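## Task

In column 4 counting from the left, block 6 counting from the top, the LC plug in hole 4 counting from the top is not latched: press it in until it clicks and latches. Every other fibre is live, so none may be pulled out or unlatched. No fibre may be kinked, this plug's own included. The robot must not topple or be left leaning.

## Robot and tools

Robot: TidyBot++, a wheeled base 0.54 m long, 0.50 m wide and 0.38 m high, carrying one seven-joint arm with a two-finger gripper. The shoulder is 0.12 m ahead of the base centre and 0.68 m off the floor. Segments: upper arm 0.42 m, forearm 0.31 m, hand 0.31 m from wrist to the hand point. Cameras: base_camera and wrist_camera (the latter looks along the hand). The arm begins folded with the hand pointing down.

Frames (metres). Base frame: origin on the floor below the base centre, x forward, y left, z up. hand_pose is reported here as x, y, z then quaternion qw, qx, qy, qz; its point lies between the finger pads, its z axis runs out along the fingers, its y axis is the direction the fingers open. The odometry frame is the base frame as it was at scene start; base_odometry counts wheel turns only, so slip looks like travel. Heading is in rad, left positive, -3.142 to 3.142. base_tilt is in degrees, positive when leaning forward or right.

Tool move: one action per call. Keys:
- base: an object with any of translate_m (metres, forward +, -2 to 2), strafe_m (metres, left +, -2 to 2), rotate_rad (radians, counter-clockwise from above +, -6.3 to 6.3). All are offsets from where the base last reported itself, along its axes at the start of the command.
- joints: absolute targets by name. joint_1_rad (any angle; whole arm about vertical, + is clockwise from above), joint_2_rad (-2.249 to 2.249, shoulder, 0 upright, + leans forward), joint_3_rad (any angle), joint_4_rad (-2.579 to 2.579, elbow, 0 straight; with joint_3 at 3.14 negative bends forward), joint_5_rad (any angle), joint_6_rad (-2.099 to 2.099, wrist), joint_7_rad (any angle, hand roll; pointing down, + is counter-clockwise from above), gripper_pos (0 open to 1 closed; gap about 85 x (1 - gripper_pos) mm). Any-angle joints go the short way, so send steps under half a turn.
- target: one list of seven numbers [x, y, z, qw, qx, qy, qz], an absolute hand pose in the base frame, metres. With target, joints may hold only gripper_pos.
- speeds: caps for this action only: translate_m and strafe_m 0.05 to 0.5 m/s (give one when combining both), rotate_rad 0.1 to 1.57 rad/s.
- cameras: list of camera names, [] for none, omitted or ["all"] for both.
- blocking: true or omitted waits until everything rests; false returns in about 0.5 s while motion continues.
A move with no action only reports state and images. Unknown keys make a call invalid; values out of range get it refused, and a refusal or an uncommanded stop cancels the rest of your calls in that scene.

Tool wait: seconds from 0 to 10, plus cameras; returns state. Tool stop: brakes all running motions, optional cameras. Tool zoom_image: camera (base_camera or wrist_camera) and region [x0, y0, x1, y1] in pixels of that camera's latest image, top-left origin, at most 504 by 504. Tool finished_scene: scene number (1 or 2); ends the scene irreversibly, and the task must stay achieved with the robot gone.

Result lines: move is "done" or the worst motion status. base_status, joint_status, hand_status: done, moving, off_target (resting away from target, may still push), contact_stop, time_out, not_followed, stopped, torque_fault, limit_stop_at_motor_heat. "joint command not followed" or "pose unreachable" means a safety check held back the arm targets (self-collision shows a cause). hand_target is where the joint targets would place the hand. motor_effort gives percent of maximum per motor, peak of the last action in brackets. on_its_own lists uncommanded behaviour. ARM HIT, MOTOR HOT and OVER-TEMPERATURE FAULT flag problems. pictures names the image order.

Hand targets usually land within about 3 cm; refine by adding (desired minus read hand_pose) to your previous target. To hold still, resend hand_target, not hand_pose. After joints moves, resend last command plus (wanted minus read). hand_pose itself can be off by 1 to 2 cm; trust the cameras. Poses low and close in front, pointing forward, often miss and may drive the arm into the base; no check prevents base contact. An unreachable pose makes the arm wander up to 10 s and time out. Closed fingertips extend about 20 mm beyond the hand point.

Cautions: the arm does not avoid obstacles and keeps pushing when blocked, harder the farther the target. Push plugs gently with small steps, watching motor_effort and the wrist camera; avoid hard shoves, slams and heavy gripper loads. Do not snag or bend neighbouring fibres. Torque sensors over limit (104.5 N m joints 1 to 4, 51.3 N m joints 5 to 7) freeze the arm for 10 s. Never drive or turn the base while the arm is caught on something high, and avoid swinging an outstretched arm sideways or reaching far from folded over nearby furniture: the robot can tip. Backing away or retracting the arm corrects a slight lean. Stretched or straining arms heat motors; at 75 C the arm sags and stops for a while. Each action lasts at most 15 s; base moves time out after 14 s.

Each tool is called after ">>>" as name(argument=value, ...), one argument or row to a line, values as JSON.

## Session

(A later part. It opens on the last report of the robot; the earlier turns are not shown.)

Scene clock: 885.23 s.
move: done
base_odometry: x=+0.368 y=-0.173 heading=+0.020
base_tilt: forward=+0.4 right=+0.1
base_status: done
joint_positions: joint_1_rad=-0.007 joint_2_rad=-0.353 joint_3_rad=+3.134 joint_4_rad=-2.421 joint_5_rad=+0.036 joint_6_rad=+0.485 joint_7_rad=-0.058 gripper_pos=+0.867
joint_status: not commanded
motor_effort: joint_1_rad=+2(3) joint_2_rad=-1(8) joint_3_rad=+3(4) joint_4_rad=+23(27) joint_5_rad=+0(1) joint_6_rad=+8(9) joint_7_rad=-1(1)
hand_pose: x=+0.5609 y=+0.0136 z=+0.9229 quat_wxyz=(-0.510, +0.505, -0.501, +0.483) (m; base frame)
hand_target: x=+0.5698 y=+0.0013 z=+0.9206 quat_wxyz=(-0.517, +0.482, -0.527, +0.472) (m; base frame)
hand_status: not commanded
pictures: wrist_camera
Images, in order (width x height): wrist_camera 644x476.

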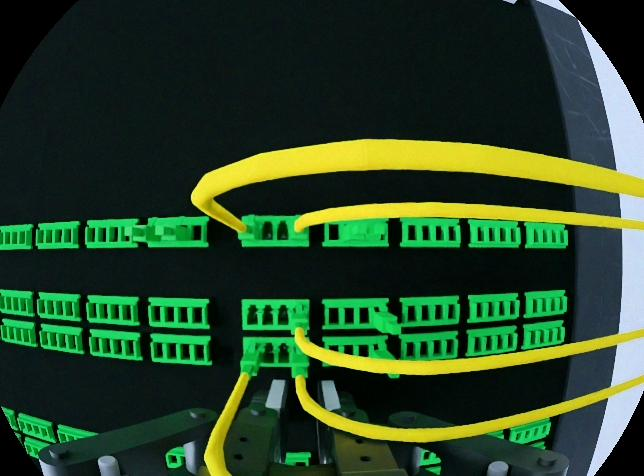

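>>> move(
  base={"strafe_m": -0.004},
  joints={"joint_2_rad": -0.330},
  cameras=["wrist_camera"],
)

>>> zoom_image(
  camera="wrist_camera",
  region=[225, 310, 345, 420],
)

Scene clock: 891.27 s.
move: done
base_odometry: x=+0.368 y=-0.177 heading=+0.020
base_tilt: forward=+0.4 right=+0.1
base_status: done
joint_positions: joint_1_rad=-0.007 joint_2_rad=-0.353 joint_3_rad=+3.134 joint_4_rad=-2.421 joint_5_rad=+0.036 joint_6_rad=+0.485 joint_7_rad=-0.058 gripper_pos=+0.867
joint_status: all done
motor_effort: joint_1_rad=+1(5) joint_2_rad=-3(7) joint_3_rad=+2(7) joint_4_rad=+22(22) joint_5_rad=+0(2) joint_6_rad=+8(8) joint_7_rad=+0(1)
hand_pose: x=+0.5610 y=+0.0139 z=+0.9228 quat_wxyz=(-0.510, +0.505, -0.501, +0.483) (m; base frame)
hand_target: x=+0.5688 y=+0.0013 z=+0.9224 quat_wxyz=(-0.518, +0.481, -0.526, +0.473) (m; base frame)
hand_status: not commanded
pictures: wrist_camera
Images, in order (width x height): wrist_camera 644x476.

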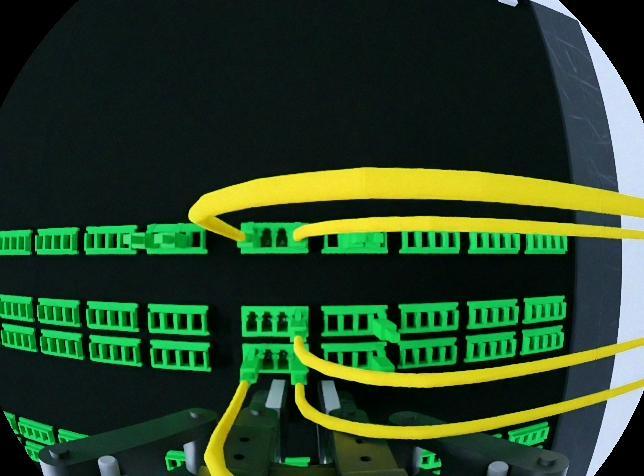

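Scaled by 4.200.

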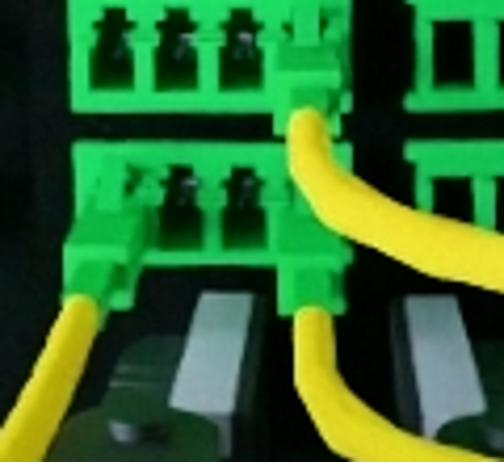

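>>> move(
  base={"strafe_m": -0.003},
  joints={"joint_2_rad": -0.340},
  cameras=["wrist_camera"],
)

>>> zoom_image(
  camera="wrist_camera",
  region=[225, 310, 345, 420],
)

Scene clock: 894.90 s.
move: done
base_odometry: x=+0.368 y=-0.180 heading=+0.020
base_tilt: forward=+0.4 right=+0.1
base_status: done
joint_positions: joint_1_rad=-0.007 joint_2_rad=-0.353 joint_3_rad=+3.133 joint_4_rad=-2.421 joint_5_rad=+0.036 joint_6_rad=+0.485 joint_7_rad=-0.058 gripper_pos=+0.867
joint_status: all done
motor_effort: joint_1_rad=+1(4) joint_2_rad=-5(6) joint_3_rad=+2(6) joint_4_rad=+20(22) joint_5_rad=+0(2) joint_6_rad=+8(8) joint_7_rad=+0(1)
hand_pose: x=+0.5610 y=+0.0140 z=+0.9227 quat_wxyz=(-0.510, +0.505, -0.501, +0.483) (m; base frame)
hand_target: x=+0.5664 y=+0.0013 z=+0.9269 quat_wxyz=(-0.520, +0.478, -0.524, +0.476) (m; base frame)
hand_status: not commanded
pictures: wrist_camera
Images, in order (width x height): wrist_camera 644x476.

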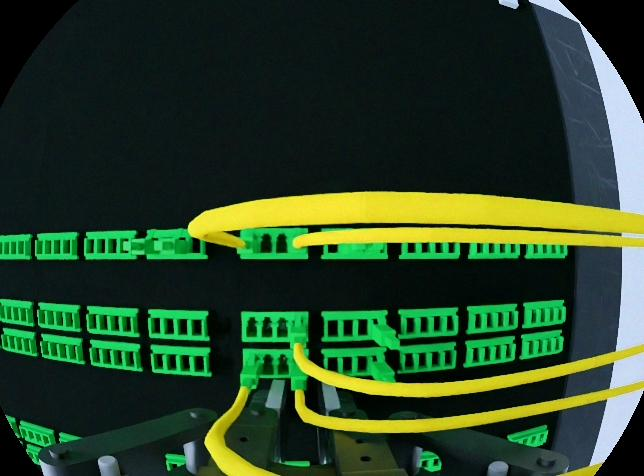

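Scaled by 4.200.

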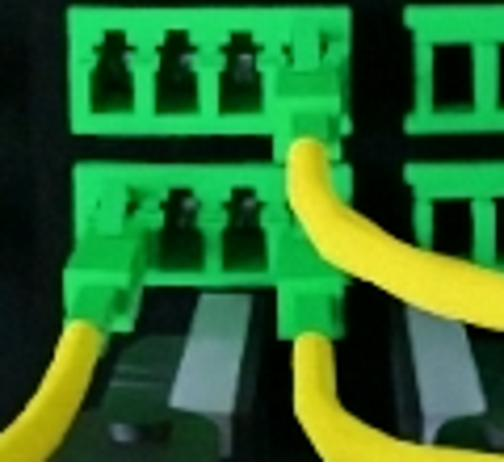

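>>> move(
  base={"strafe_m": -0.0035},
  joints={"joint_2_rad": -0.346},
  cameras=["wrist_camera"],
)

>>> zoom_image(
  camera="wrist_camera",
  region=[225, 310, 345, 420],
)

Scene clock: 898.87 s.
move: done
base_odometry: x=+0.368 y=-0.184 heading=+0.020
base_tilt: forward=+0.4 right=+0.1
base_status: done
joint_positions: joint_1_rad=-0.009 joint_2_rad=-0.353 joint_3_rad=+3.132 joint_4_rad=-2.421 joint_5_rad=+0.036 joint_6_rad=+0.485 joint_7_rad=-0.058 gripper_pos=+0.867
joint_status: all done
motor_effort: joint_1_rad=+1(6) joint_2_rad=-7(7) joint_3_rad=+2(7) joint_4_rad=+19(21) joint_5_rad=+0(3) joint_6_rad=+8(8) joint_7_rad=+0(1)
hand_pose: x=+0.5609 y=+0.0153 z=+0.9228 quat_wxyz=(-0.511, +0.506, -0.500, +0.482) (m; base frame)
hand_target: x=+0.5649 y=+0.0013 z=+0.9296 quat_wxyz=(-0.522, +0.477, -0.522, +0.477) (m; base frame)
hand_status: not commanded
pictures: wrist_camera
Images, in order (width x height): wrist_camera 644x476.

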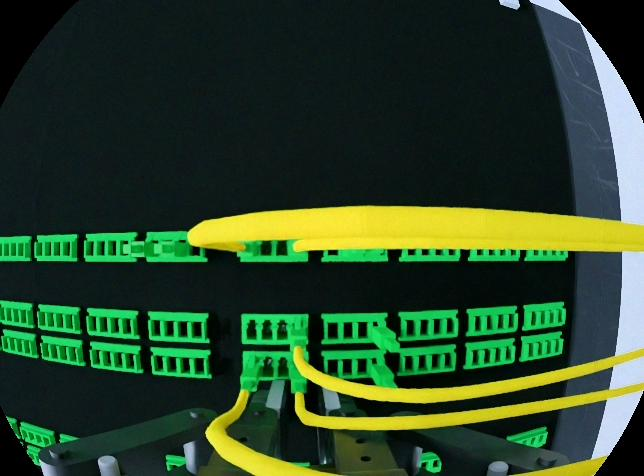

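Scaled by 4.200.

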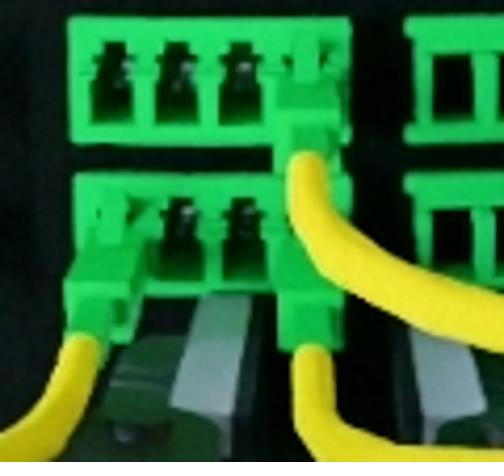

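>>> move(
  base={"strafe_m": -0.002},
  joints={"joint_2_rad": -0.352},
  cameras=["wrist_camera"],
)

>>> zoom_image(
  camera="wrist_camera",
  region=[225, 310, 345, 420],
)

Scene clock: 905.77 s.
move: done
base_odometry: x=+0.368 y=-0.186 heading=+0.020
base_tilt: forward=+0.4 right=+0.1
base_status: done
joint_positions: joint_1_rad=-0.010 joint_2_rad=-0.353 joint_3_rad=+3.130 joint_4_rad=-2.421 joint_5_rad=+0.036 joint_6_rad=+0.485 joint_7_rad=-0.058 gripper_pos=+0.867
joint_status: all done
motor_effort: joint_1_rad=+3(7) joint_2_rad=-7(8) joint_3_rad=+3(9) joint_4_rad=+20(20) joint_5_rad=-1(3) joint_6_rad=+8(8) joint_7_rad=-1(1)
hand_pose: x=+0.5608 y=+0.0166 z=+0.9228 quat_wxyz=(-0.511, +0.507, -0.499, +0.482) (m; base frame)
hand_target: x=+0.5635 y=+0.0013 z=+0.9322 quat_wxyz=(-0.523, +0.476, -0.520, +0.478) (m; base frame)
hand_status: not commanded
pictures: wrist_camera
Images, in order (width x height): wrist_camera 644x476.

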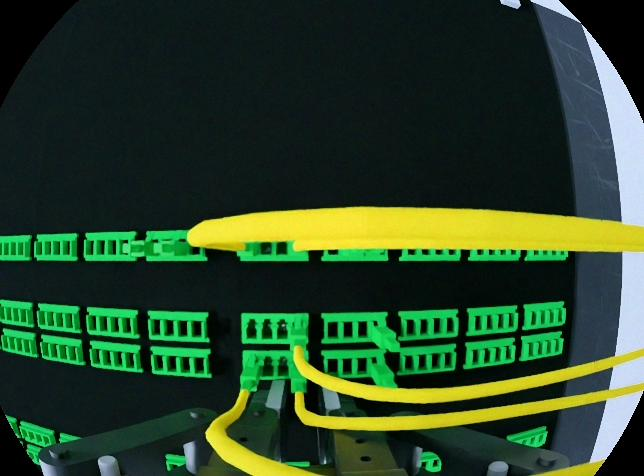

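Scaled by 4.200.

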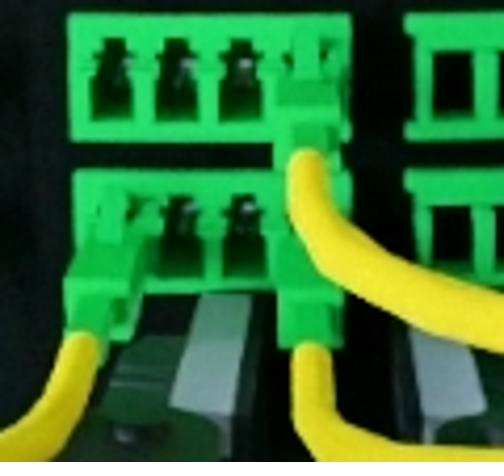

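>>> move(
  base={"translate_m": -0.021},
  speeds={"translate_m": 0.1},
  cameras=["wrist_camera"],
)

>>> zoom_image(
  camera="wrist_camera",
  region=[225, 310, 345, 420],
)

Scene clock: 924.93 s.
move: done
base_odometry: x=+0.347 y=-0.186 heading=+0.020
base_tilt: forward=+0.4 right=+0.1
base_status: done
joint_positions: joint_1_rad=-0.010 joint_2_rad=-0.355 joint_3_rad=+3.130 joint_4_rad=-2.420 joint_5_rad=+0.036 joint_6_rad=+0.485 joint_7_rad=-0.058 gripper_pos=+0.867
joint_status: not commanded
motor_effort: joint_1_rad=+1(2) joint_2_rad=-7(10) joint_3_rad=+1(3) joint_4_rad=+19(20) joint_5_rad=+1(1) joint_6_rad=+8(8) joint_7_rad=+0(1)
hand_pose: x=+0.5602 y=+0.0166 z=+0.9240 quat_wxyz=(-0.512, +0.506, -0.499, +0.482) (m; base frame)
hand_target: x=+0.5635 y=+0.0013 z=+0.9322 quat_wxyz=(-0.523, +0.476, -0.520, +0.478) (m; base frame)
hand_status: not commanded
pictures: wrist_camera
Images, in order (width x height): wrist_camera 644x476.

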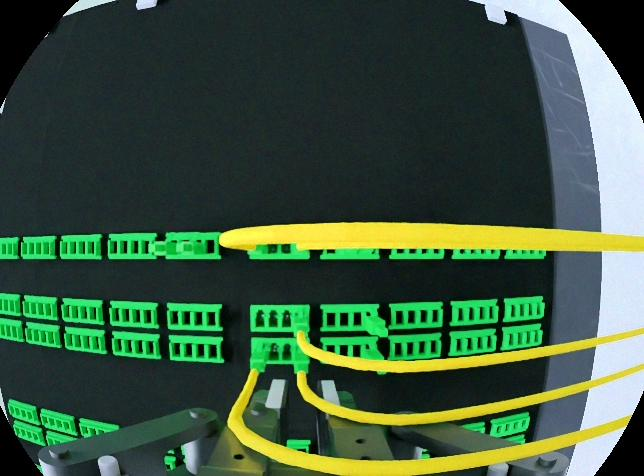

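Scaled by 4.200.

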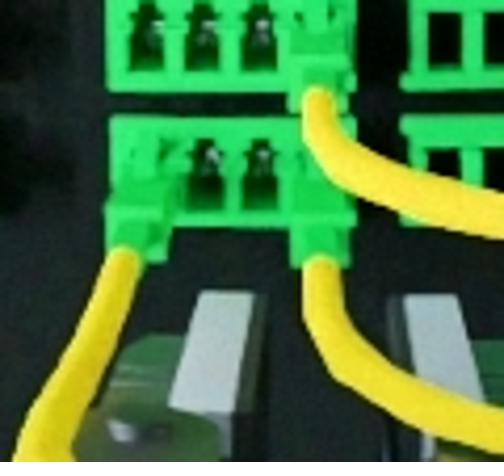

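>>> move(
  base={"strafe_m": -0.005},
  speeds={"strafe_m": 0.05},
  cameras=["wrist_camera"],
)

>>> zoom_image(
  camera="wrist_camera",
  region=[225, 310, 345, 420],
)

Scene clock: 944.27 s.
move: done
base_odometry: x=+0.347 y=-0.191 heading=+0.020
base_tilt: forward=+0.4 right=+0.1
base_status: done
joint_positions: joint_1_rad=-0.010 joint_2_rad=-0.355 joint_3_rad=+3.130 joint_4_rad=-2.420 joint_5_rad=+0.036 joint_6_rad=+0.485 joint_7_rad=-0.058 gripper_pos=+0.867
joint_status: not commanded
motor_effort: joint_1_rad=+1(1) joint_2_rad=-7(8) joint_3_rad=+1(3) joint_4_rad=+19(19) joint_5_rad=+0(1) joint_6_rad=+8(8) joint_7_rad=+0(1)
hand_pose: x=+0.5602 y=+0.0166 z=+0.9240 quat_wxyz=(-0.512, +0.506, -0.499, +0.482) (m; base frame)
hand_target: x=+0.5635 y=+0.0013 z=+0.9322 quat_wxyz=(-0.523, +0.476, -0.520, +0.478) (m; base frame)
hand_status: not commanded
pictures: wrist_camera
Images, in order (width x height): wrist_camera 644x476.

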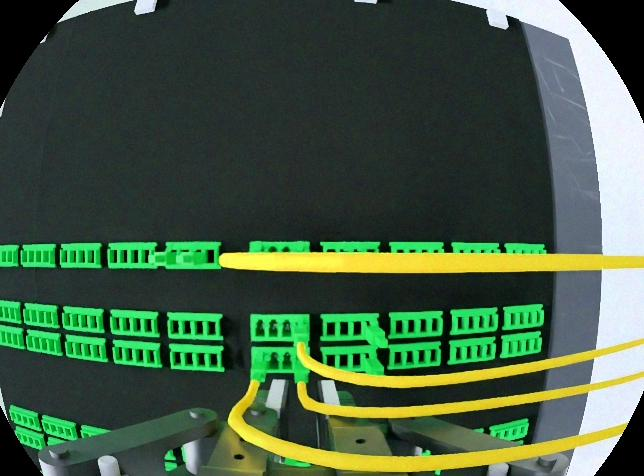

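Scaled by 4.200.

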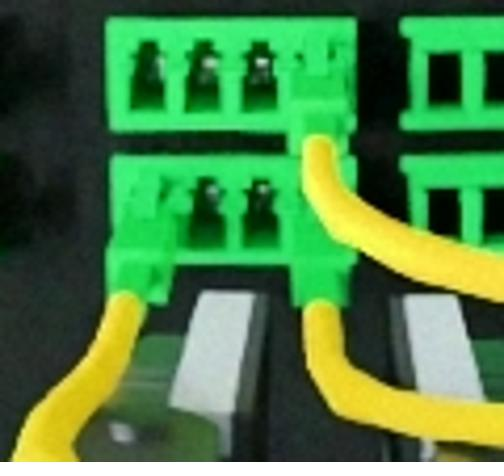

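>>> move(
  base={"strafe_m": -0.003},
  speeds={"strafe_m": 0.05},
  cameras=["wrist_camera"],
)

>>> zoom_image(
  camera="wrist_camera",
  region=[225, 330, 345, 440],
)

Scene clock: 948.13 s.
move: done
base_odometry: x=+0.348 y=-0.194 heading=+0.020
base_tilt: forward=+0.4 right=+0.1
base_status: done
joint_positions: joint_1_rad=-0.010 joint_2_rad=-0.355 joint_3_rad=+3.130 joint_4_rad=-2.420 joint_5_rad=+0.036 joint_6_rad=+0.485 joint_7_rad=-0.058 gripper_pos=+0.867
joint_status: not commanded
motor_effort: joint_1_rad=+3(5) joint_2_rad=-7(8) joint_3_rad=+4(6) joint_4_rad=+19(19) joint_5_rad=-1(2) joint_6_rad=+8(8) joint_7_rad=+0(1)
hand_pose: x=+0.5602 y=+0.0169 z=+0.9240 quat_wxyz=(-0.512, +0.506, -0.499, +0.482) (m; base frame)
hand_target: x=+0.5635 y=+0.0013 z=+0.9322 quat_wxyz=(-0.523, +0.476, -0.520, +0.478) (m; base frame)
hand_status: not commanded
pictures: wrist_camera
Images, in order (width x height): wrist_camera 644x476.

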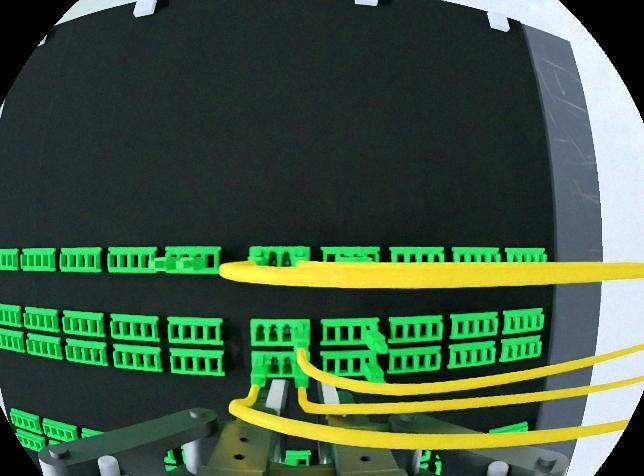

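Scaled by 4.200.

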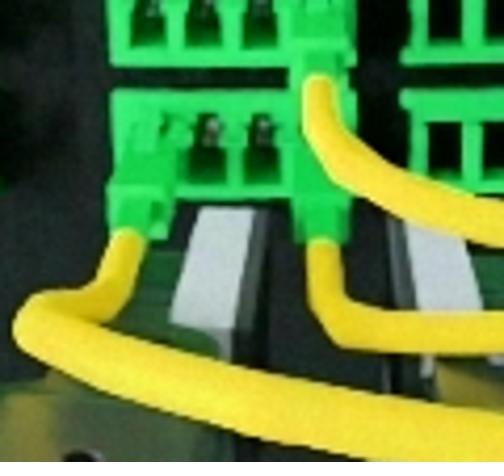

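>>> move(
  joints={"gripper_pos": 0.94},
  cameras=["wrist_camera"],
)

>>> zoom_image(
  camera="wrist_camera",
  region=[225, 330, 345, 440],
)

Scene clock: 953.83 s.
move: done
base_odometry: x=+0.348 y=-0.194 heading=+0.020
base_tilt: forward=+0.4 right=+0.1
base_status: not commanded
joint_positions: joint_1_rad=-0.010 joint_2_rad=-0.355 joint_3_rad=+3.130 joint_4_rad=-2.420 joint_5_rad=+0.036 joint_6_rad=+0.485 joint_7_rad=-0.058 gripper_pos=+0.940
joint_status: all done
motor_effort: joint_1_rad=+1(3) joint_2_rad=-7(8) joint_3_rad=+2(4) joint_4_rad=+20(20) joint_5_rad=+0(1) joint_6_rad=+8(9) joint_7_rad=+0(1)
hand_pose: x=+0.5602 y=+0.0168 z=+0.9240 quat_wxyz=(-0.512, +0.506, -0.499, +0.482) (m; base frame)
hand_target: x=+0.5635 y=+0.0013 z=+0.9322 quat_wxyz=(-0.523, +0.476, -0.520, +0.478) (m; base frame)
hand_status: not commanded
pictures: wrist_camera
Images, in order (width x height): wrist_camera 644x476.

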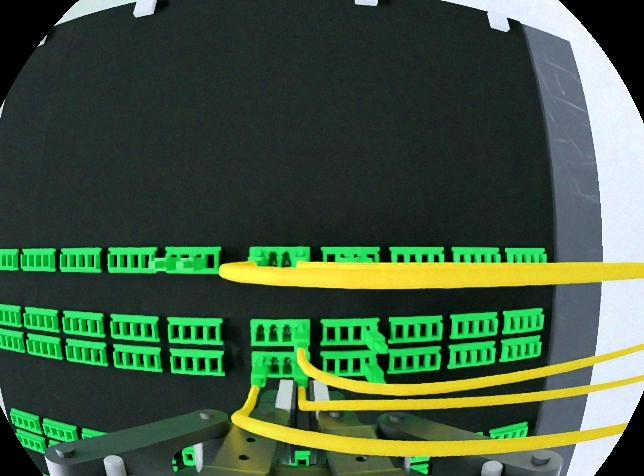

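Scaled by 4.200.

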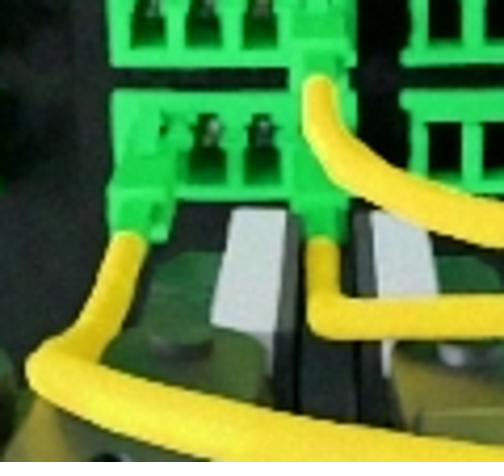

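>>> move(
  joints={"gripper_pos": 0.953},
  cameras=["wrist_camera"],
)

>>> zoom_image(
  camera="wrist_camera",
  region=[265, 350, 345, 430],
)

Scene clock: 958.60 s.
move: done
base_odometry: x=+0.348 y=-0.194 heading=+0.020
base_tilt: forward=+0.4 right=+0.1
base_status: not commanded
joint_positions: joint_1_rad=-0.010 joint_2_rad=-0.355 joint_3_rad=+3.130 joint_4_rad=-2.420 joint_5_rad=+0.036 joint_6_rad=+0.485 joint_7_rad=-0.058 gripper_pos=+0.953
joint_status: all done
motor_effort: joint_1_rad=+1(1) joint_2_rad=-6(7) joint_3_rad=+2(2) joint_4_rad=+19(20) joint_5_rad=+0(1) joint_6_rad=+7(8) joint_7_rad=+0(1)
hand_pose: x=+0.5602 y=+0.0169 z=+0.9240 quat_wxyz=(-0.512, +0.506, -0.499, +0.482) (m; base frame)
hand_target: x=+0.5635 y=+0.0013 z=+0.9322 quat_wxyz=(-0.523, +0.476, -0.520, +0.478) (m; base frame)
hand_status: not commanded
pictures: wrist_camera
Images, in order (width x height): wrist_camera 644x476.

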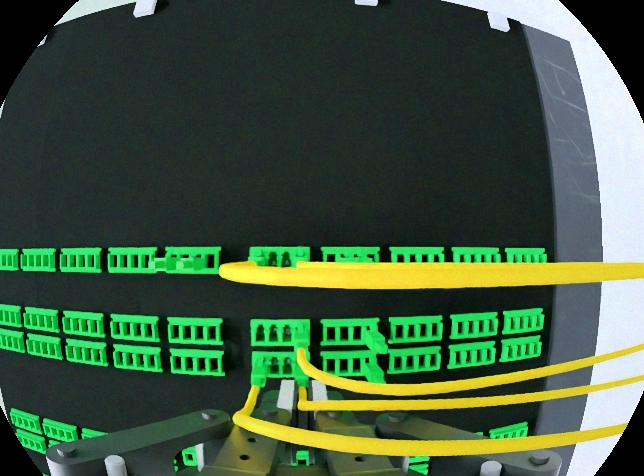

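Scaled by 6.300.

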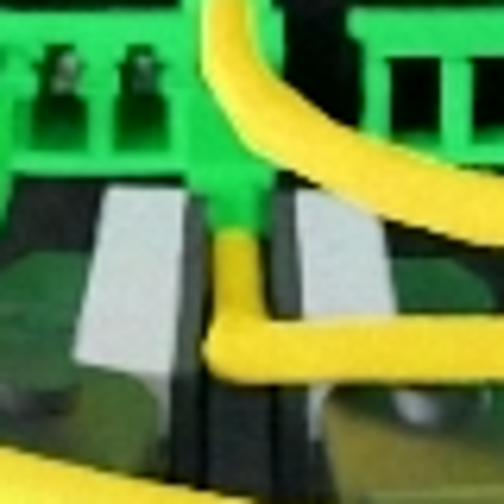

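>>> move(
  joints={"joint_2_rad": -0.358},
  cameras=["wrist_camera"],
)

>>> zoom_image(
  camera="wrist_camera",
  region=[265, 350, 345, 430],
)

Scene clock: 964.23 s.
move: done
base_odometry: x=+0.348 y=-0.194 heading=+0.020
base_tilt: forward=+0.4 right=+0.1
base_status: not commanded
joint_positions: joint_1_rad=-0.010 joint_2_rad=-0.355 joint_3_rad=+3.130 joint_4_rad=-2.420 joint_5_rad=+0.036 joint_6_rad=+0.485 joint_7_rad=-0.058 gripper_pos=+0.953
joint_status: all done
motor_effort: joint_1_rad=+1(1) joint_2_rad=-6(7) joint_3_rad=+2(2) joint_4_rad=+19(19) joint_5_rad=+0(1) joint_6_rad=+7(8) joint_7_rad=+0(1)
hand_pose: x=+0.5602 y=+0.0168 z=+0.9240 quat_wxyz=(-0.512, +0.506, -0.499, +0.482) (m; base frame)
hand_target: x=+0.5619 y=+0.0013 z=+0.9349 quat_wxyz=(-0.525, +0.474, -0.519, +0.480) (m; base frame)
hand_status: not commanded
pictures: wrist_camera
Images, in order (width x height): wrist_camera 644x476.

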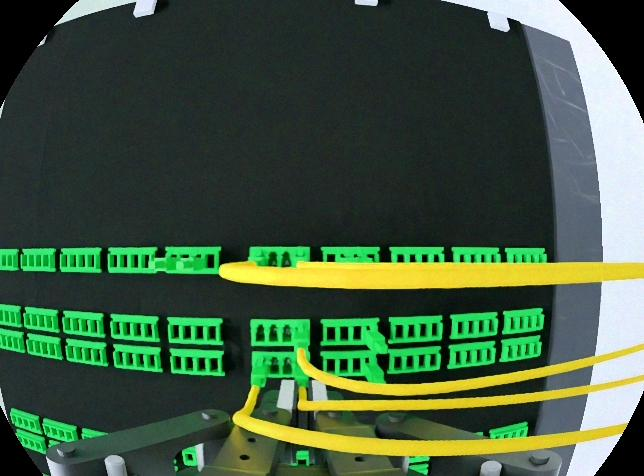

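Scaled by 6.300.

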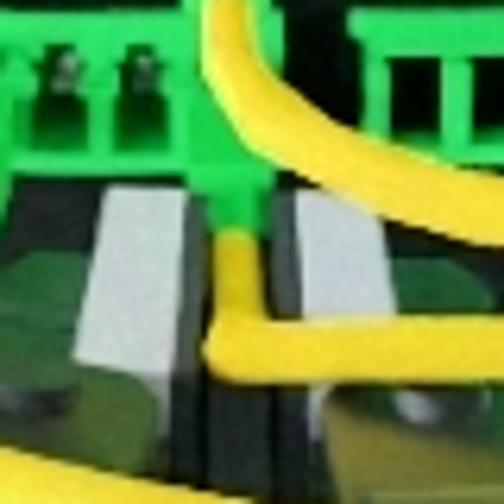

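>>> move(
  base={"translate_m": 0.004},
  speeds={"translate_m": 0.05},
  cameras=["wrist_camera"],
)

>>> zoom_image(
  camera="wrist_camera",
  region=[265, 350, 345, 430],
)

Scene clock: 969.73 s.
move: done
base_odometry: x=+0.351 y=-0.194 heading=+0.020
base_tilt: forward=+0.4 right=+0.1
base_status: done
joint_positions: joint_1_rad=-0.010 joint_2_rad=-0.357 joint_3_rad=+3.130 joint_4_rad=-2.420 joint_5_rad=+0.036 joint_6_rad=+0.485 joint_7_rad=-0.058 gripper_pos=+0.953
joint_status: not commanded
motor_effort: joint_1_rad=+3(4) joint_2_rad=-6(7) joint_3_rad=+4(5) joint_4_rad=+20(23) joint_5_rad=-1(1) joint_6_rad=+8(9) joint_7_rad=+1(2)
hand_pose: x=+0.5598 y=+0.0169 z=+0.9248 quat_wxyz=(-0.513, +0.506, -0.498, +0.483) (m; base frame)
hand_target: x=+0.5619 y=+0.0013 z=+0.9349 quat_wxyz=(-0.525, +0.474, -0.519, +0.480) (m; base frame)
hand_status: not commanded
pictures: wrist_camera
Images, in order (width x height): wrist_camera 644x476.

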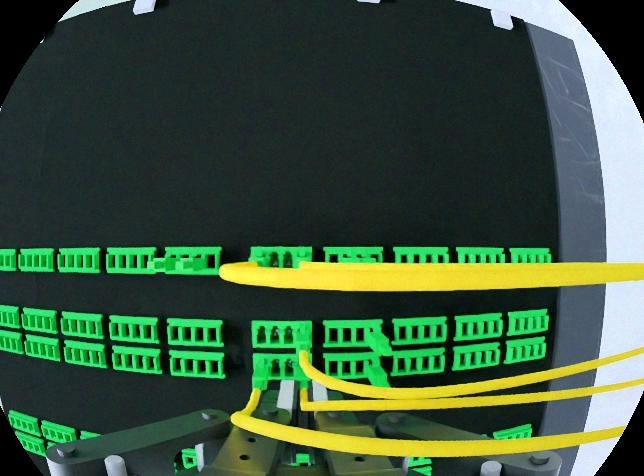

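Scaled by 6.300.

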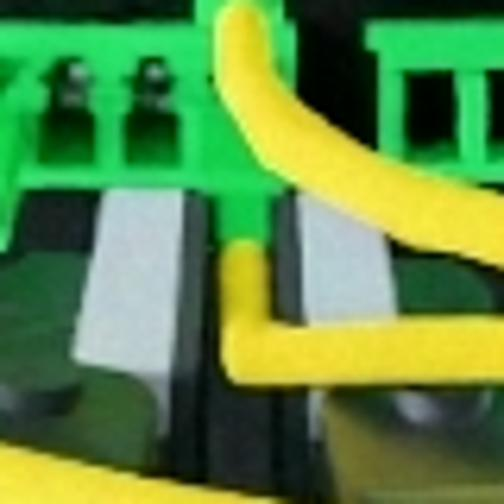

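>>> move(
  joints={"gripper_pos": 0.958},
  cameras=[],
)

>>> move(
  base={"translate_m": 0.004},
  speeds={"translate_m": 0.05},
  cameras=["wrist_camera"],
)

>>> zoom_image(
  camera="wrist_camera",
  region=[265, 350, 345, 430],
)

Scene clock: 976.60 s.
move: done
base_odometry: x=+0.351 y=-0.194 heading=+0.020
base_tilt: forward=+0.4 right=+0.1
base_status: not commanded
joint_positions: joint_1_rad=-0.010 joint_2_rad=-0.357 joint_3_rad=+3.130 joint_4_rad=-2.420 joint_5_rad=+0.036 joint_6_rad=+0.485 joint_7_rad=-0.058 gripper_pos=+0.956
joint_status: all done
motor_effort: joint_1_rad=+3(3) joint_2_rad=-6(6) joint_3_rad=+4(4) joint_4_rad=+20(20) joint_5_rad=-1(1) joint_6_rad=+8(8) joint_7_rad=+1(1)
hand_pose: x=+0.5598 y=+0.0169 z=+0.9248 quat_wxyz=(-0.513, +0.506, -0.498, +0.483) (m; base frame)
hand_target: x=+0.5619 y=+0.0013 z=+0.9349 quat_wxyz=(-0.525, +0.474, -0.519, +0.480) (m; base frame)
hand_status: not commanded
pictures: none
No camera images: "cameras" was empty.

Scene clock: 977.07 s.
move: done
base_odometry: x=+0.355 y=-0.194 heading=+0.020
base_tilt: forward=+0.4 right=+0.1
base_status: done
joint_positions: joint_1_rad=-0.010 joint_2_rad=-0.360 joint_3_rad=+3.130 joint_4_rad=-2.422 joint_5_rad=+0.036 joint_6_rad=+0.485 joint_7_rad=-0.058 gripper_pos=+0.956
joint_status: not commanded
motor_effort: joint_1_rad=+3(5) joint_2_rad=-6(7) joint_3_rad=+5(6) joint_4_rad=+21(25) joint_5_rad=-1(2) joint_6_rad=+9(10) joint_7_rad=+0(1)
hand_pose: x=+0.5588 y=+0.0170 z=+0.9249 quat_wxyz=(-0.513, +0.506, -0.498, +0.483) (m; base frame)
hand_target: x=+0.5619 y=+0.0013 z=+0.9349 quat_wxyz=(-0.525, +0.474, -0.519, +0.480) (m; base frame)
hand_status: not commanded
pictures: wrist_camera
Images, in order (width x height): wrist_camera 644x476.

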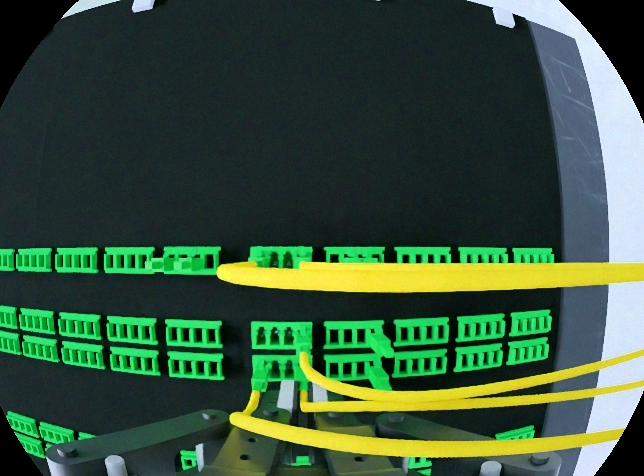

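Scaled by 6.300.

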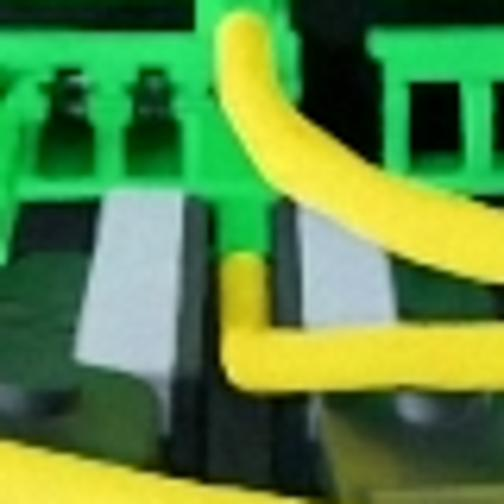

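>>> move(
  base={"translate_m": 0.004},
  speeds={"translate_m": 0.05},
  cameras=["wrist_camera"],
)

>>> zoom_image(
  camera="wrist_camera",
  region=[245, 345, 345, 425],
)

Scene clock: 992.67 s.
move: done
base_odometry: x=+0.359 y=-0.194 heading=+0.020
base_tilt: forward=+0.4 right=+0.1
base_status: done
joint_positions: joint_1_rad=-0.010 joint_2_rad=-0.366 joint_3_rad=+3.129 joint_4_rad=-2.427 joint_5_rad=+0.036 joint_6_rad=+0.485 joint_7_rad=-0.058 gripper_pos=+0.956
joint_status: not commanded
motor_effort: joint_1_rad=+3(5) joint_2_rad=-5(8) joint_3_rad=+4(7) joint_4_rad=+23(26) joint_5_rad=-1(2) joint_6_rad=+10(11) joint_7_rad=+0(1)
hand_pose: x=+0.5567 y=+0.0172 z=+0.9249 quat_wxyz=(-0.513, +0.506, -0.497, +0.483) (m; base frame)
hand_target: x=+0.5619 y=+0.0013 z=+0.9349 quat_wxyz=(-0.525, +0.474, -0.519, +0.480) (m; base frame)
hand_status: not commanded
pictures: wrist_camera
Images, in order (width x height): wrist_camera 644x476.

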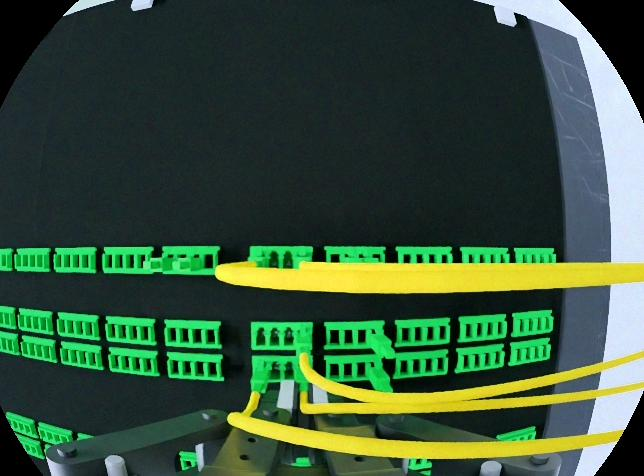

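Scaled by 5.040.

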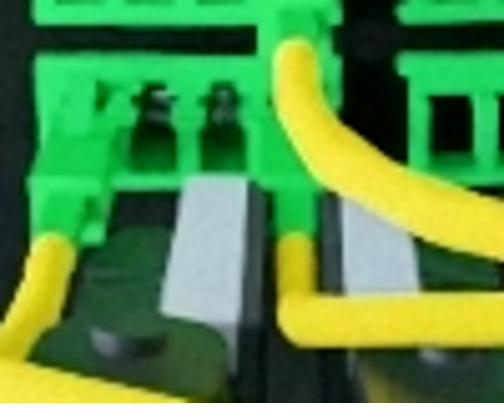

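>>> zoom_image(
  camera="wrist_camera",
  region=[245, 350, 315, 405],
)

>>> move(
  base={"translate_m": 0.005},
  speeds={"translate_m": 0.05},
  cameras=["wrist_camera"],
)

>>> zoom_image(
  camera="wrist_camera",
  region=[245, 350, 315, 405],
)

Scaled by 7.200.

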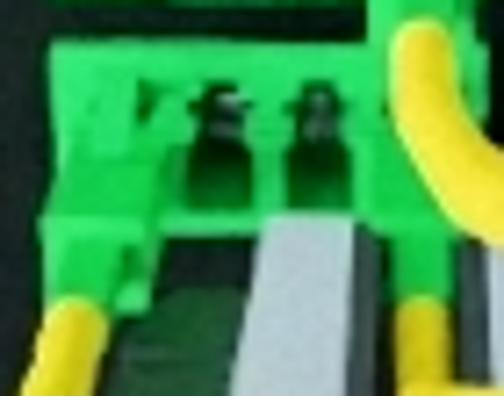

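Scene clock: 999.30 s.
move: done
base_odometry: x=+0.364 y=-0.194 heading=+0.020
base_tilt: forward=+0.4 right=+0.1
base_status: done
joint_positions: joint_1_rad=-0.011 joint_2_rad=-0.373 joint_3_rad=+3.129 joint_4_rad=-2.432 joint_5_rad=+0.036 joint_6_rad=+0.485 joint_7_rad=-0.058 gripper_pos=+0.956
joint_status: not commanded
motor_effort: joint_1_rad=+2(6) joint_2_rad=-4(8) joint_3_rad=+3(7) joint_4_rad=+23(28) joint_5_rad=+0(2) joint_6_rad=+9(12) joint_7_rad=+0(1)
hand_pose: x=+0.5540 y=+0.0174 z=+0.9248 quat_wxyz=(-0.514, +0.505, -0.497, +0.484) (m; base frame)
hand_target: x=+0.5619 y=+0.0013 z=+0.9349 quat_wxyz=(-0.525, +0.474, -0.519, +0.480) (m; base frame)
hand_status: not commanded
pictures: wrist_camera
Images, in order (width x height): wrist_camera 644x476.

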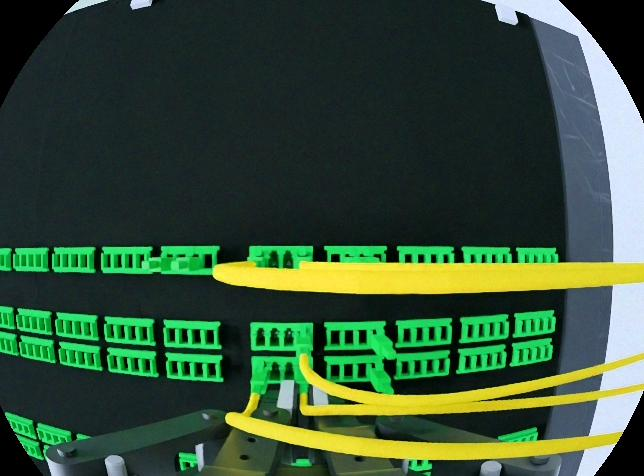

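Scaled by 7.200.

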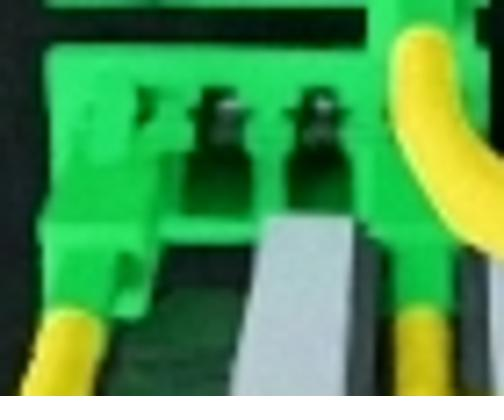

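>>> move(
  base={"translate_m": 0.006},
  speeds={"translate_m": 0.05},
  cameras=["wrist_camera"],
)

>>> zoom_image(
  camera="wrist_camera",
  region=[245, 350, 315, 405],
)

Scene clock: 1007.43 s.
move: done
base_odometry: x=+0.370 y=-0.194 heading=+0.020
base_tilt: forward=+0.4 right=+0.1
base_status: done
joint_positions: joint_1_rad=-0.011 joint_2_rad=-0.383 joint_3_rad=+3.128 joint_4_rad=-2.440 joint_5_rad=+0.036 joint_6_rad=+0.485 joint_7_rad=-0.058 gripper_pos=+0.956
joint_status: not commanded
motor_effort: joint_1_rad=+2(5) joint_2_rad=-2(6) joint_3_rad=+3(7) joint_4_rad=+25(29) joint_5_rad=+0(2) joint_6_rad=+10(12) joint_7_rad=+0(1)
hand_pose: x=+0.5505 y=+0.0177 z=+0.9246 quat_wxyz=(-0.515, +0.505, -0.496, +0.484) (m; base frame)
hand_target: x=+0.5619 y=+0.0013 z=+0.9349 quat_wxyz=(-0.525, +0.474, -0.519, +0.480) (m; base frame)
hand_status: not commanded
pictures: wrist_camera
Images, in order (width x height): wrist_camera 644x476.

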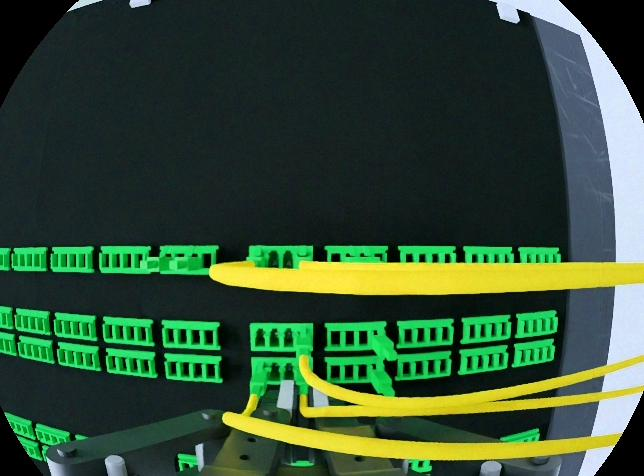

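Scaled by 7.200.

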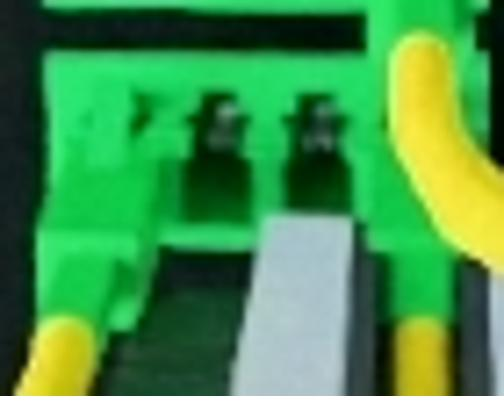

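>>> move(
  base={"translate_m": 0.007},
  speeds={"translate_m": 0.05},
  cameras=["wrist_camera"],
)

>>> zoom_image(
  camera="wrist_camera",
  region=[245, 350, 315, 405],
)

Scene clock: 1014.97 s.
move: done
base_odometry: x=+0.377 y=-0.194 heading=+0.020
base_tilt: forward=+0.4 right=+0.1
base_status: done
joint_positions: joint_1_rad=-0.011 joint_2_rad=-0.394 joint_3_rad=+3.128 joint_4_rad=-2.448 joint_5_rad=+0.036 joint_6_rad=+0.484 joint_7_rad=-0.058 gripper_pos=+0.956
joint_status: not commanded
motor_effort: joint_1_rad=+2(5) joint_2_rad=+1(5) joint_3_rad=+3(7) joint_4_rad=+27(30) joint_5_rad=+0(2) joint_6_rad=+10(12) joint_7_rad=+0(1)
hand_pose: x=+0.5467 y=+0.0179 z=+0.9245 quat_wxyz=(-0.515, +0.505, -0.495, +0.485) (m; base frame)
hand_target: x=+0.5619 y=+0.0013 z=+0.9349 quat_wxyz=(-0.525, +0.474, -0.519, +0.480) (m; base frame)
hand_status: not commanded
pictures: wrist_camera
Images, in order (width x height): wrist_camera 644x476.

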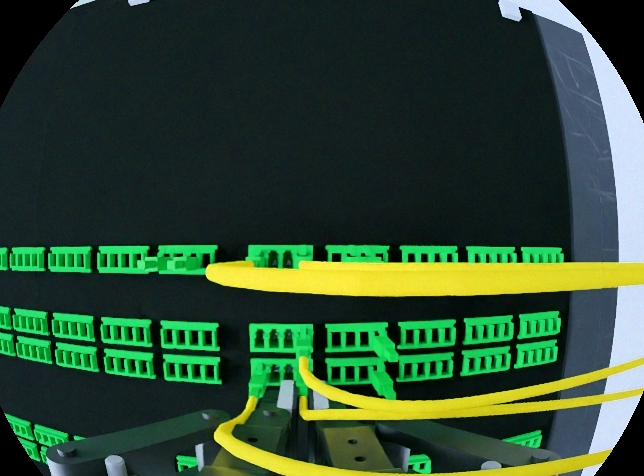

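Scaled by 7.200.

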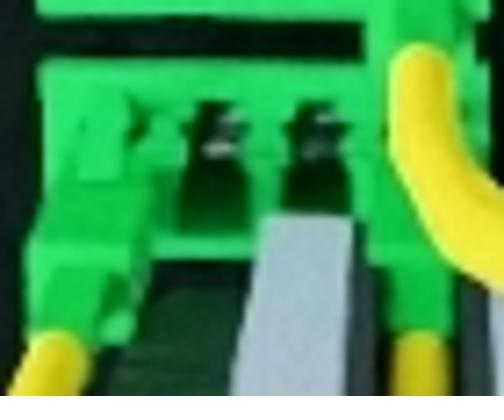

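>>> move(
  base={"translate_m": 0.007},
  speeds={"translate_m": 0.05},
  cameras=["wrist_camera"],
)

>>> zoom_image(
  camera="wrist_camera",
  region=[245, 350, 315, 405],
)

Scene clock: 1022.20 s.
move: done
base_odometry: x=+0.383 y=-0.194 heading=+0.021
base_tilt: forward=+0.4 right=+0.1
base_status: done
joint_positions: joint_1_rad=-0.011 joint_2_rad=-0.405 joint_3_rad=+3.127 joint_4_rad=-2.456 joint_5_rad=+0.036 joint_6_rad=+0.484 joint_7_rad=-0.058 gripper_pos=+0.956
joint_status: not commanded
motor_effort: joint_1_rad=+2(5) joint_2_rad=+3(8) joint_3_rad=+4(7) joint_4_rad=+29(32) joint_5_rad=+0(2) joint_6_rad=+11(12) joint_7_rad=+0(1)
hand_pose: x=+0.5428 y=+0.0181 z=+0.9243 quat_wxyz=(-0.516, +0.504, -0.494, +0.485) (m; base frame)
hand_target: x=+0.5619 y=+0.0013 z=+0.9349 quat_wxyz=(-0.525, +0.474, -0.519, +0.480) (m; base frame)
hand_status: not commanded
pictures: wrist_camera
Images, in order (width x height): wrist_camera 644x476.

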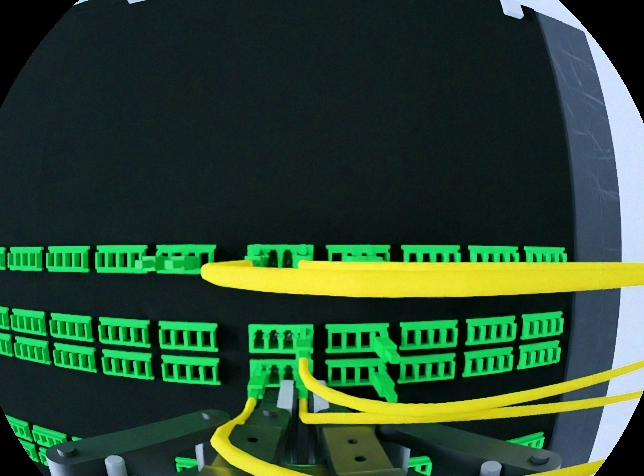

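Scaled by 7.200.

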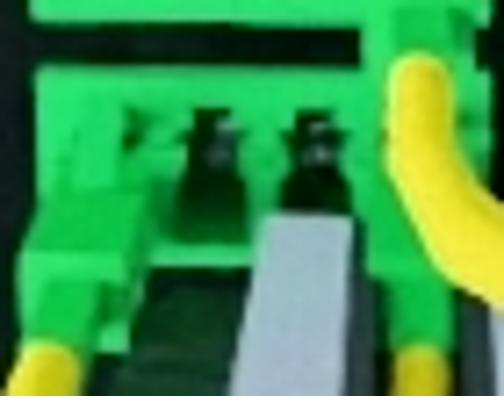

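>>> move(
  base={"translate_m": -0.012},
  speeds={"translate_m": 0.1},
  cameras=[],
)

>>> move(
  joints={"gripper_pos": 0.87},
  cameras=["wrist_camera"],
)

>>> zoom_image(
  camera="wrist_camera",
  region=[235, 340, 335, 415],
)

Scene clock: 1030.07 s.
move: done
base_odometry: x=+0.371 y=-0.194 heading=+0.021
base_tilt: forward=+0.4 right=+0.1
base_status: done
joint_positions: joint_1_rad=-0.011 joint_2_rad=-0.373 joint_3_rad=+3.128 joint_4_rad=-2.432 joint_5_rad=+0.036 joint_6_rad=+0.484 joint_7_rad=-0.058 gripper_pos=+0.956
joint_status: not commanded
motor_effort: joint_1_rad=+2(3) joint_2_rad=-4(6) joint_3_rad=+3(4) joint_4_rad=+24(28) joint_5_rad=+0(1) joint_6_rad=+9(10) joint_7_rad=+0(1)
hand_pose: x=+0.5542 y=+0.0178 z=+0.9246 quat_wxyz=(-0.514, +0.506, -0.496, +0.483) (m; base frame)
hand_target: x=+0.5619 y=+0.0013 z=+0.9349 quat_wxyz=(-0.525, +0.474, -0.519, +0.480) (m; base frame)
hand_status: not commanded
pictures: none
No camera images: "cameras" was empty.

Scene clock: 1030.57 s.
move: done
base_odometry: x=+0.371 y=-0.194 heading=+0.021
base_tilt: forward=+0.4 right=+0.1
base_status: not commanded
joint_positions: joint_1_rad=-0.011 joint_2_rad=-0.372 joint_3_rad=+3.128 joint_4_rad=-2.434 joint_5_rad=+0.036 joint_6_rad=+0.480 joint_7_rad=-0.058 gripper_pos=+0.870
joint_status: all done
motor_effort: joint_1_rad=+4(4) joint_2_rad=-6(8) joint_3_rad=+5(5) joint_4_rad=+25(28) joint_5_rad=-1(2) joint_6_rad=+11(14) joint_7_rad=+0(1)
hand_pose: x=+0.5540 y=+0.0178 z=+0.9216 quat_wxyz=(-0.512, +0.508, -0.498, +0.482) (m; base frame)
hand_target: x=+0.5619 y=+0.0013 z=+0.9349 quat_wxyz=(-0.525, +0.474, -0.519, +0.480) (m; base frame)
hand_status: not commanded
pictures: wrist_camera
Images, in order (width x height): wrist_camera 644x476.

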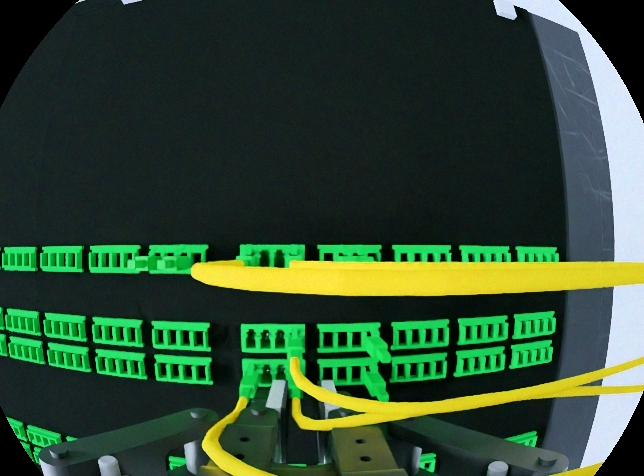

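Scaled by 5.040.

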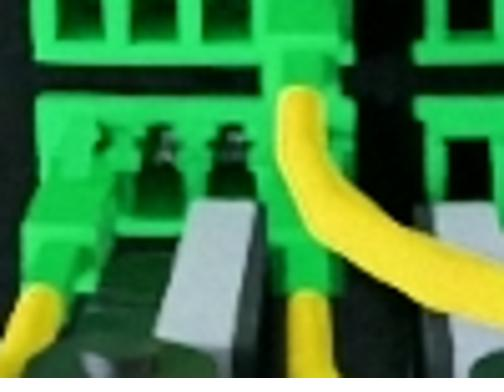

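>>> move(
  base={"strafe_m": 0.008},
  cameras=["wrist_camera"],
)

>>> zoom_image(
  camera="wrist_camera",
  region=[235, 335, 335, 410],
)

Scene clock: 1052.93 s.
move: done
base_odometry: x=+0.371 y=-0.186 heading=+0.020
base_tilt: forward=+0.4 right=+0.1
base_status: done
joint_positions: joint_1_rad=-0.005 joint_2_rad=-0.371 joint_3_rad=+3.136 joint_4_rad=-2.434 joint_5_rad=+0.035 joint_6_rad=+0.480 joint_7_rad=-0.058 gripper_pos=+0.870
joint_status: not commanded
motor_effort: joint_1_rad=+0(4) joint_2_rad=-5(9) joint_3_rad=+1(5) joint_4_rad=+25(25) joint_5_rad=+1(3) joint_6_rad=+10(11) joint_7_rad=-1(1)
hand_pose: x=+0.5546 y=+0.0114 z=+0.9215 quat_wxyz=(-0.510, +0.504, -0.503, +0.484) (m; base frame)
hand_target: x=+0.5619 y=+0.0013 z=+0.9349 quat_wxyz=(-0.525, +0.474, -0.519, +0.480) (m; base frame)
hand_status: not commanded
pictures: wrist_camera
Images, in order (width x height): wrist_camera 644x476.

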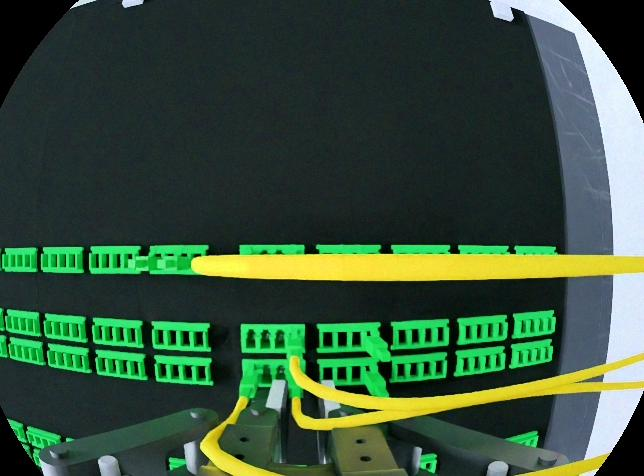

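Scaled by 5.040.

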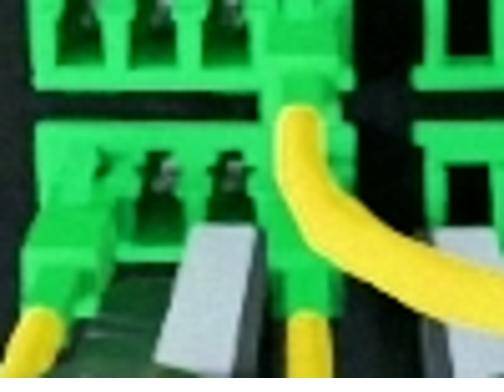

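>>> zoom_image(
  camera="wrist_camera",
  region=[235, 375, 310, 410],
)

>>> zoom_image(
  camera="wrist_camera",
  region=[230, 310, 400, 410],
)

Scaled by 6.720.

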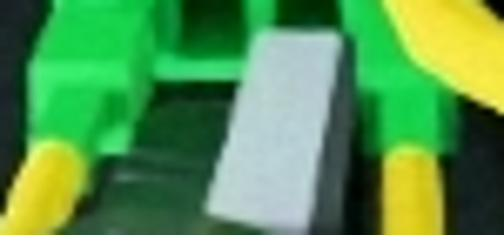

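Scaled by 2.965.

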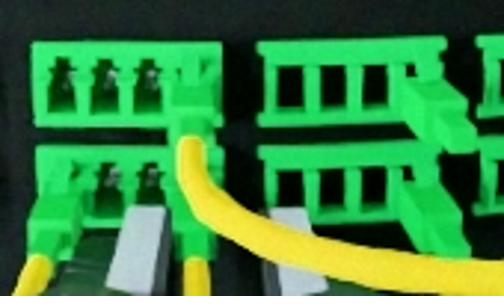

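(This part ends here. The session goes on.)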